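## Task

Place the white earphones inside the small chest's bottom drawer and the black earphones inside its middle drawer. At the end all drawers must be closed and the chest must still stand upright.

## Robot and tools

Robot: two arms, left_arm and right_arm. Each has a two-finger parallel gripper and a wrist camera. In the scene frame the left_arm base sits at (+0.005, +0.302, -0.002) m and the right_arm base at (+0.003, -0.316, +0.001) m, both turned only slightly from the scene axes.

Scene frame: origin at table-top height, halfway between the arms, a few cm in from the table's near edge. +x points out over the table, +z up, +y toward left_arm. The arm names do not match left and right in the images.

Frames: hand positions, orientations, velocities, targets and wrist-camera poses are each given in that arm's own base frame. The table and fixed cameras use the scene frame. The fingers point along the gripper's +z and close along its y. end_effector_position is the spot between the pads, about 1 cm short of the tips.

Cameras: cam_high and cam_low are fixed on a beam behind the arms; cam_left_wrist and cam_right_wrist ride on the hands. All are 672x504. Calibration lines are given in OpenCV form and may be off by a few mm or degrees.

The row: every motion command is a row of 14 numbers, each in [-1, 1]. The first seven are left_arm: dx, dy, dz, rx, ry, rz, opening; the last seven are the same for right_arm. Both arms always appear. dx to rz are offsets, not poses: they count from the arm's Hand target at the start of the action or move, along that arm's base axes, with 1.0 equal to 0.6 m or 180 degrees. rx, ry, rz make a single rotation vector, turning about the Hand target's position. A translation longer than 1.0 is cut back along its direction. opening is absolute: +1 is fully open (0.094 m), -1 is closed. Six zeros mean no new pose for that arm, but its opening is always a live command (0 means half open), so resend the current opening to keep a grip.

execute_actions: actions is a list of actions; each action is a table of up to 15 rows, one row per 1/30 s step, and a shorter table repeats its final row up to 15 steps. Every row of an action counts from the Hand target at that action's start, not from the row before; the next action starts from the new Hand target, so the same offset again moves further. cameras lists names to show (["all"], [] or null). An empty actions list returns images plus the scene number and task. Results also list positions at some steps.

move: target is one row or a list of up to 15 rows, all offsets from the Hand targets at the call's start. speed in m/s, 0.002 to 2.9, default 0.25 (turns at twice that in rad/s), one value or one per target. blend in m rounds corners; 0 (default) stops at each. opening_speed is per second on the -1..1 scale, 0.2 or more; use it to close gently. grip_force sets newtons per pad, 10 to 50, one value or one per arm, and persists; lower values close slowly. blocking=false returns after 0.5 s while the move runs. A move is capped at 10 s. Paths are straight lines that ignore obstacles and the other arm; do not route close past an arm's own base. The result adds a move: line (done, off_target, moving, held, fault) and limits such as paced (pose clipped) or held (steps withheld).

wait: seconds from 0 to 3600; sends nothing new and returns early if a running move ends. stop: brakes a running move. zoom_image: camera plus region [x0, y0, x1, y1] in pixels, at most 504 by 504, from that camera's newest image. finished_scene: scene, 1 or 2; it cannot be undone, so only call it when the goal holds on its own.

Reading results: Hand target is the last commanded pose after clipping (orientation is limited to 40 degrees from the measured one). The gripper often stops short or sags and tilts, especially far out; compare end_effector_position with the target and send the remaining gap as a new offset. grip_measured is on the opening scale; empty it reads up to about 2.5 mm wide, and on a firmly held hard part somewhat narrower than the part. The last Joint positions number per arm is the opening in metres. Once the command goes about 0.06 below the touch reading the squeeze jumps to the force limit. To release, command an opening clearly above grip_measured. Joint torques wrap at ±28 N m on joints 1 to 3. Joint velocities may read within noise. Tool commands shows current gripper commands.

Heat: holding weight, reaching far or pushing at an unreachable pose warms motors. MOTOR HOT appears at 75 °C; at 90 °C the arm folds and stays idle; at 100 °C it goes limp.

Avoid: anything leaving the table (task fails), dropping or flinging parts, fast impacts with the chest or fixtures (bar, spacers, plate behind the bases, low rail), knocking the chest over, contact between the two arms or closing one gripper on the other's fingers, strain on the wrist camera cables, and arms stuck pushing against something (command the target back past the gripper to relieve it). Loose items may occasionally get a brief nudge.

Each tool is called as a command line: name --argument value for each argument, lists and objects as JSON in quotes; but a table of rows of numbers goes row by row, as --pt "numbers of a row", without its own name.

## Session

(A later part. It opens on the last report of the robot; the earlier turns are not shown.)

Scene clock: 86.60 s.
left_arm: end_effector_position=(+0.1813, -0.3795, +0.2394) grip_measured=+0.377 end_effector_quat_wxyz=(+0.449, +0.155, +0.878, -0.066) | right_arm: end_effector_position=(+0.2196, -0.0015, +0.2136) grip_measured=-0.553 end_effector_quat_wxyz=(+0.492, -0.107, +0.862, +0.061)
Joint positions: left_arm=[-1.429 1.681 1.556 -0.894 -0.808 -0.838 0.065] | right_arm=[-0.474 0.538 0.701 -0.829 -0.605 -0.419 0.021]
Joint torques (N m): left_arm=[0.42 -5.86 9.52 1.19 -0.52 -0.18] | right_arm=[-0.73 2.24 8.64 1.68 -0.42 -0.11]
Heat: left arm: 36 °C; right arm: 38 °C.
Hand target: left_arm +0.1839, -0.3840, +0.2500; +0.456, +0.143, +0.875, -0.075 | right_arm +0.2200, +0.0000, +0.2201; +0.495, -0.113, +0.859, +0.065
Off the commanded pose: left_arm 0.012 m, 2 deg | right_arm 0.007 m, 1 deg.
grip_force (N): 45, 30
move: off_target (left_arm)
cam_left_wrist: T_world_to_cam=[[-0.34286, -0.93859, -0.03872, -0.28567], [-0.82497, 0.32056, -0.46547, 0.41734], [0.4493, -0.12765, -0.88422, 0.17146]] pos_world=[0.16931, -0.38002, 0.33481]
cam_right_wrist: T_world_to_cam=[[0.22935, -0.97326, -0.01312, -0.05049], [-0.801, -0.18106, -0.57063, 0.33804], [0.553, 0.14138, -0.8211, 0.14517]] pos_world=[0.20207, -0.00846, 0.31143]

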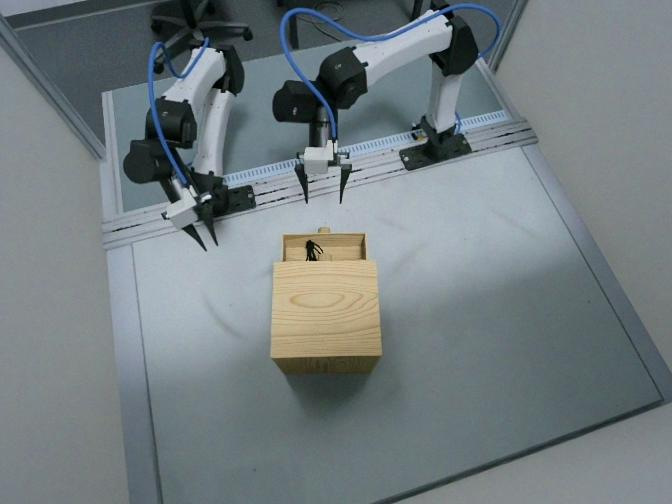

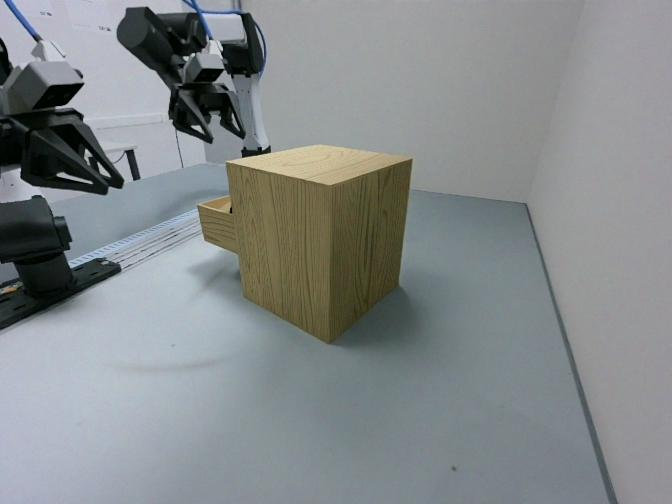

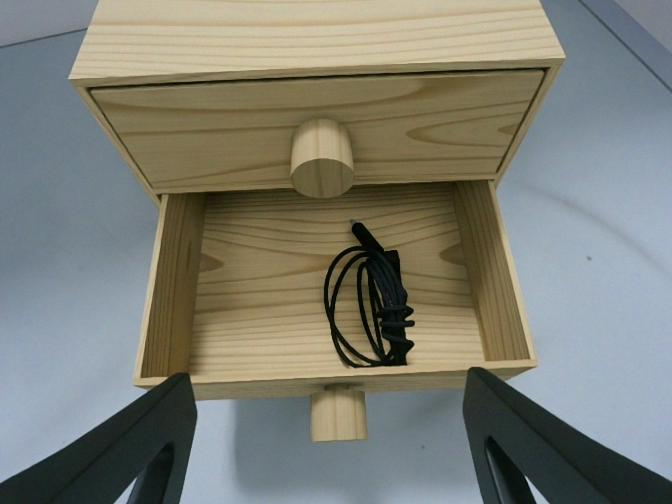

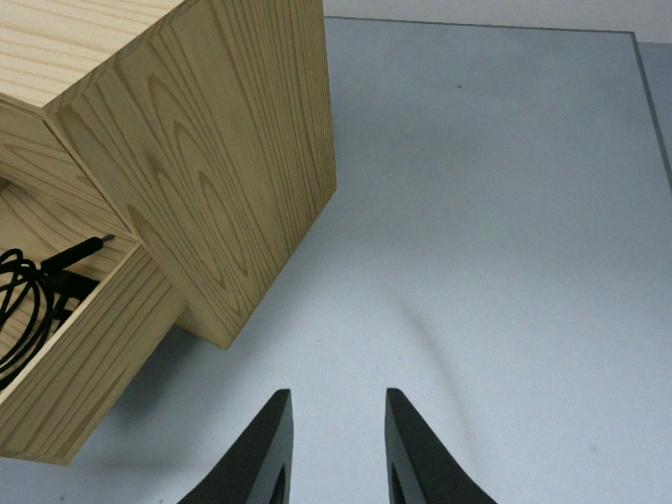

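move --pt "0 0 -0.2283 -0.037 -0.1106 0 0.38 0 0 0 0 0 0 -0.55" --pt "0.1105 -0.0377 -0.2283 -0.037 -0.1106 0 0.38 0 0 0 0 0 0 -0.55" --speed '[0.2,0.08]' --blend '[0.005,0]' --cameras '["all"]'

Scene clock: 93.30 s.
left_arm: end_effector_position=(+0.2476, -0.4028, +0.1132) grip_measured=+0.377 end_effector_quat_wxyz=(+0.606, +0.129, +0.780, -0.089) | right_arm: end_effector_position=(+0.2195, -0.0014, +0.2136) grip_measured=-0.553 end_effector_quat_wxyz=(+0.492, -0.107, +0.862, +0.061)
Joint positions: left_arm=[-1.328 1.924 0.933 0.534 -0.969 -0.366 0.065] | right_arm=[-0.475 0.538 0.701 -0.83 -0.606 -0.42 0.021]
Joint torques (N m): left_arm=[0.92 -6.71 5.63 2.14 -0.06 0.01] | right_arm=[-0.73 2.15 8.59 1.67 -0.43 -0.13]
Heat: left arm: 36 °C; right arm: 39 °C.
Hand target: left_arm +0.2502, -0.4065, +0.1130; +0.608, +0.127, +0.778, -0.099 | right_arm +0.2200, -0.0001, +0.2201; +0.495, -0.113, +0.859, +0.065
Off the commanded pose: left_arm 0.005 m, 1 deg | right_arm 0.007 m, 1 deg.
grip_force (N): 45, 30
move: done
cam_left_wrist: T_world_to_cam=[[-0.31324, -0.94895, -0.03712, -0.30142], [-0.60919, 0.23077, -0.7587, 0.3645], [0.72854, -0.21504, -0.65038, -0.10367]] pos_world=[0.20316, -0.39244, 0.19793]
cam_right_wrist: T_world_to_cam=[[0.22995, -0.97311, -0.01308, -0.05053], [-0.80088, -0.18158, -0.57062, 0.33803], [0.55291, 0.14169, -0.82111, 0.14518]] pos_world=[0.20207, -0.00836, 0.31143]

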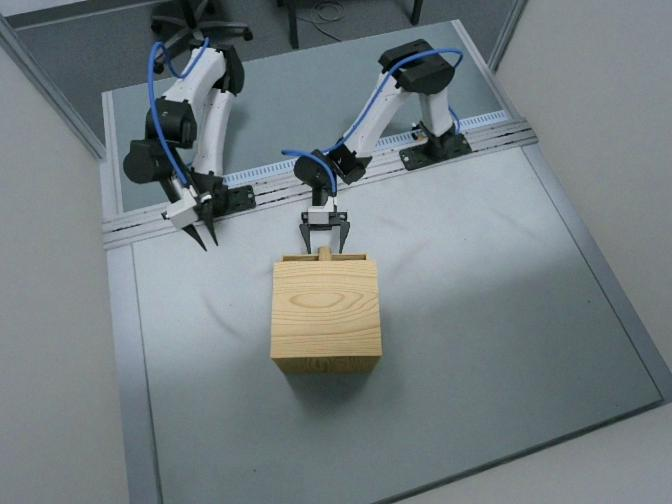

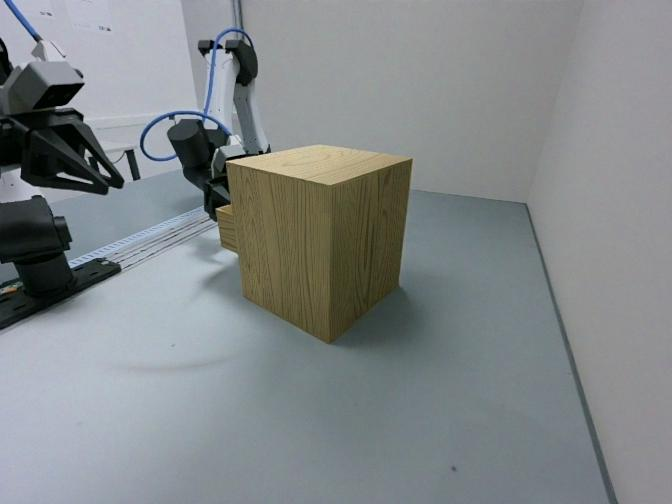

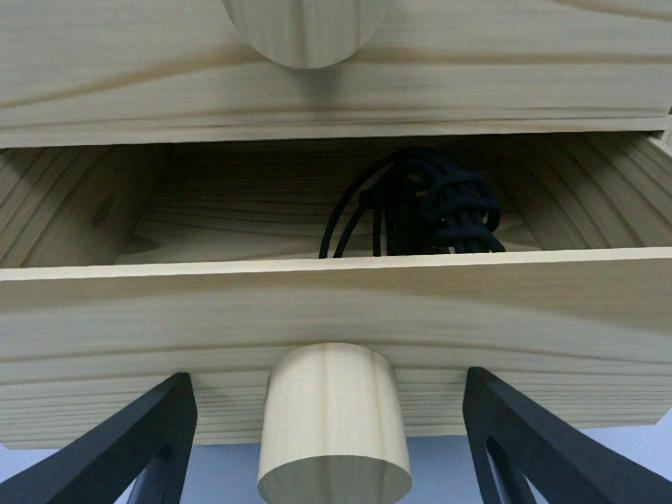

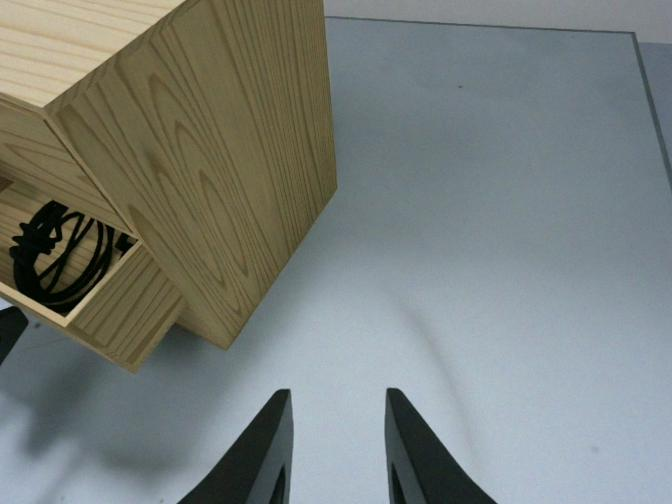

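move --target '[0.088,-0.03,0,0,0,0,0.38,0,0,0,0,0,0,-0.55]' --speed 0.08 --cameras '["all"]'

Scene clock: 94.80 s.
left_arm: end_effector_position=(+0.2964, -0.4126, +0.1023) grip_measured=+0.377 end_effector_quat_wxyz=(+0.600, +0.136, +0.784, -0.079) | right_arm: end_effector_position=(+0.2195, -0.0014, +0.2136) grip_measured=-0.553 end_effector_quat_wxyz=(+0.492, -0.107, +0.862, +0.061)
Joint positions: left_arm=[-1.211 2.022 1.034 0.563 -0.864 -0.29 0.065] | right_arm=[-0.475 0.538 0.701 -0.83 -0.606 -0.42 0.021]
Joint torques (N m): left_arm=[0.96 -7.28 8.57 2.16 0.01 -0.01] | right_arm=[-0.77 2.22 8.65 1.67 -0.42 -0.12]
Heat: left arm: 36 °C; right arm: 40 °C.
Hand target: left_arm +0.3030, -0.4245, +0.1129; +0.608, +0.127, +0.778, -0.099 | right_arm +0.2200, -0.0001, +0.2201; +0.495, -0.113, +0.859, +0.065
Off the commanded pose: left_arm 0.017 m, 3 deg | right_arm 0.007 m, 1 deg.
grip_force (N): 45, 30
move: off_target (left_arm)
cam_left_wrist: T_world_to_cam=[[-0.31245, -0.94811, -0.05884, -0.29344], [-0.61837, 0.25002, -0.74506, 0.39748], [0.7211, -0.19641, -0.6644, -0.13707]] pos_world=[0.25295, -0.40452, 0.18781]
cam_right_wrist: T_world_to_cam=[[0.22995, -0.97311, -0.01308, -0.05053], [-0.80088, -0.18158, -0.57062, 0.33803], [0.55291, 0.14169, -0.82111, 0.14518]] pos_world=[0.20207, -0.00836, 0.31143]

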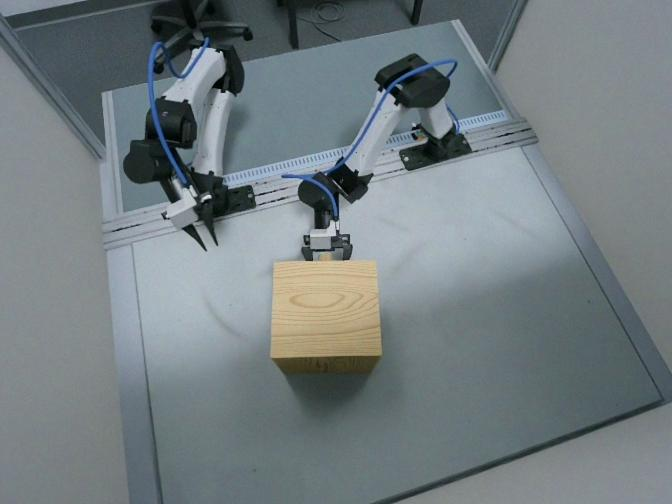

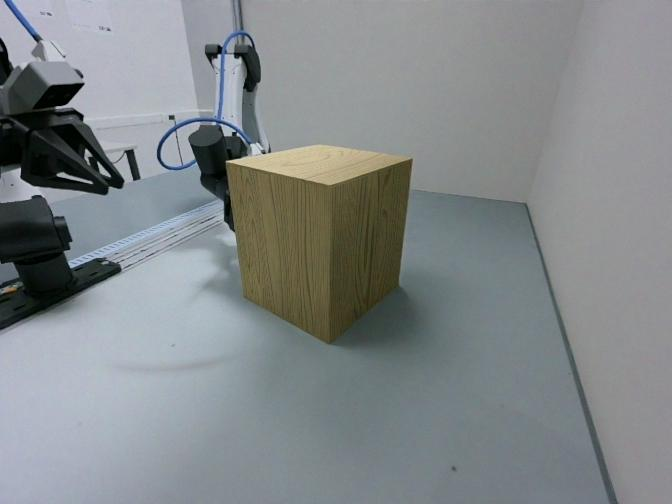

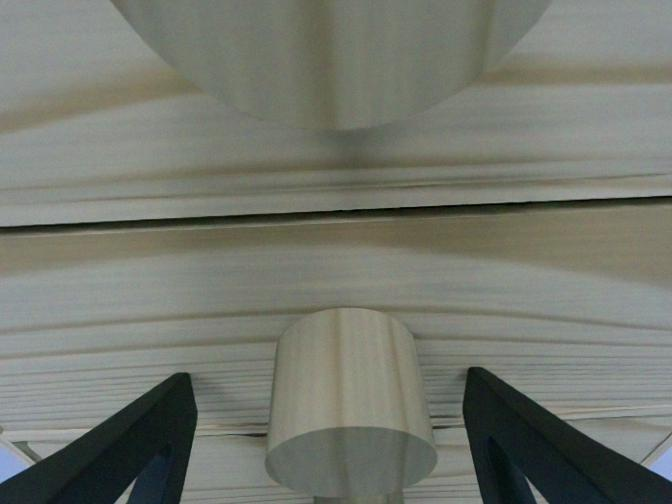

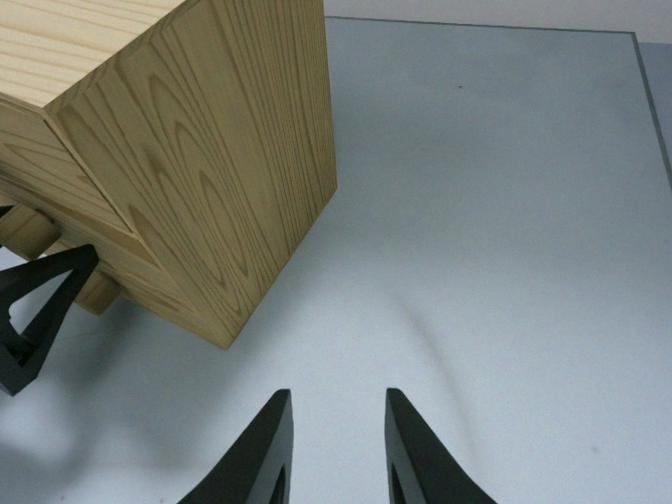

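move --pt "-0.12 0.041 -0.01 0 0 0 0.38 0 0 0 0 0 0 -0.55" --pt "-0.16 0.12 0.15 0 0 0 0.38 0 0 0 0 0 0 -0.55" --speed 0.15 --blend '[0.02,0]' --cameras '["all"]'

Scene clock: 97.57 s.
left_arm: end_effector_position=(+0.2081, -0.3528, +0.1858) grip_measured=+0.377 end_effector_quat_wxyz=(+0.600, +0.146, +0.782, -0.084) | right_arm: end_effector_position=(+0.2195, -0.0014, +0.2136) grip_measured=-0.553 end_effector_quat_wxyz=(+0.492, -0.107, +0.862, +0.061)
Joint positions: left_arm=[-1.409 1.539 0.859 0.145 -1.021 -0.422 0.065] | right_arm=[-0.475 0.538 0.701 -0.83 -0.606 -0.42 0.021]
Joint torques (N m): left_arm=[-0.21 -7.66 7.69 1.67 -0.44 -0.21] | right_arm=[-0.73 2.21 8.65 1.67 -0.42 -0.12]
Heat: left arm: 36 °C; right arm: 40 °C.
Hand target: left_arm +0.2070, -0.3525, +0.2029; +0.608, +0.127, +0.778, -0.099 | right_arm +0.2200, -0.0001, +0.2201; +0.495, -0.113, +0.859, +0.065
Off the commanded pose: left_arm 0.017 m, 3 deg | right_arm 0.007 m, 1 deg.
grip_force (N): 45, 30
move: off_target (left_arm)
cam_left_wrist: T_world_to_cam=[[-0.33311, -0.94078, -0.06301, -0.25176], [-0.61078, 0.26621, -0.74571, 0.39424], [0.71832, -0.20992, -0.66329, -0.01058]] pos_world=[0.16453, -0.34402, 0.27111]
cam_right_wrist: T_world_to_cam=[[0.22995, -0.97311, -0.01308, -0.05053], [-0.80088, -0.18158, -0.57062, 0.33803], [0.55291, 0.14169, -0.82111, 0.14518]] pos_world=[0.20207, -0.00836, 0.31143]

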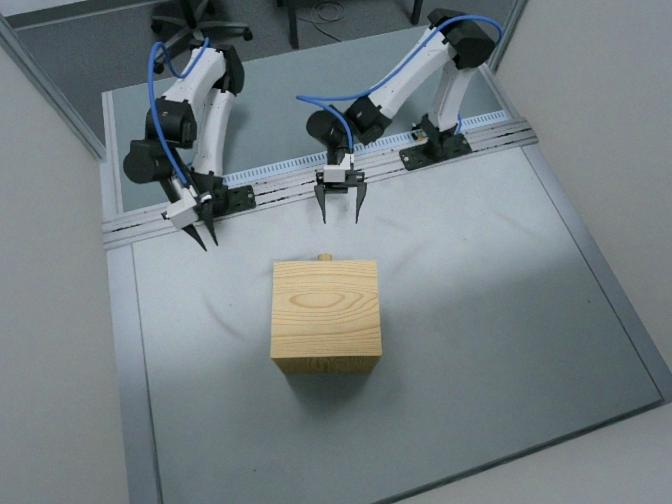

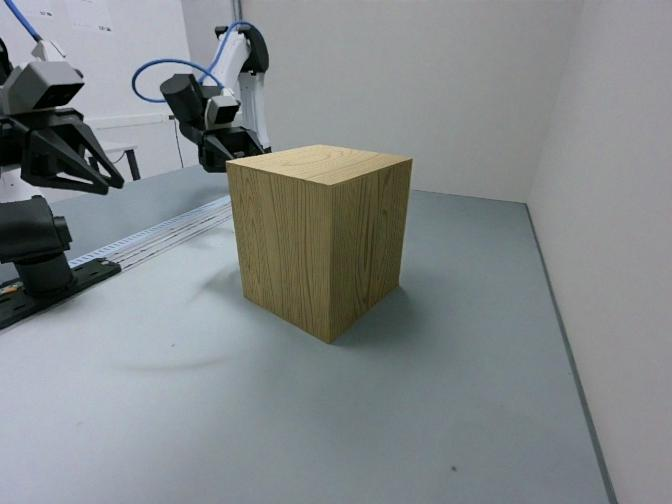

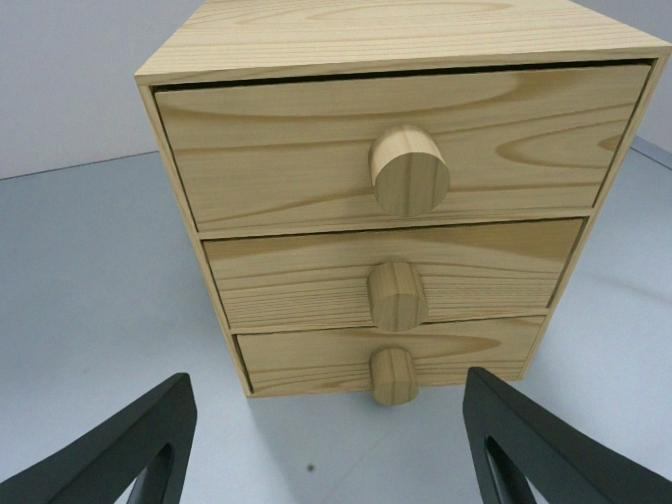

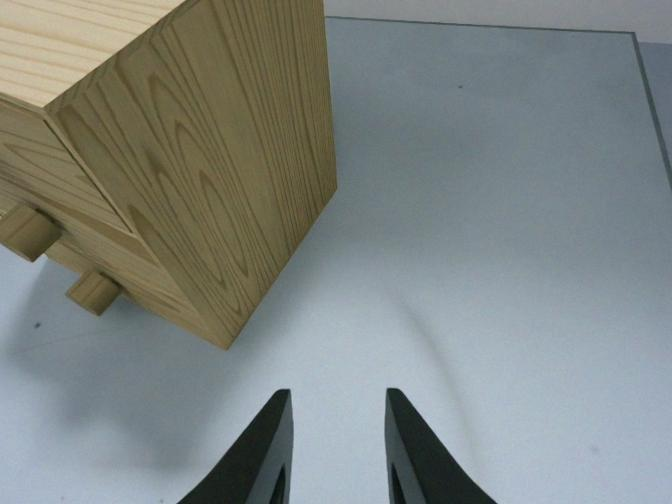

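All drawers are shut, nothing loose remains.

finished_scene --scene 1

The scene is finished: the task was done.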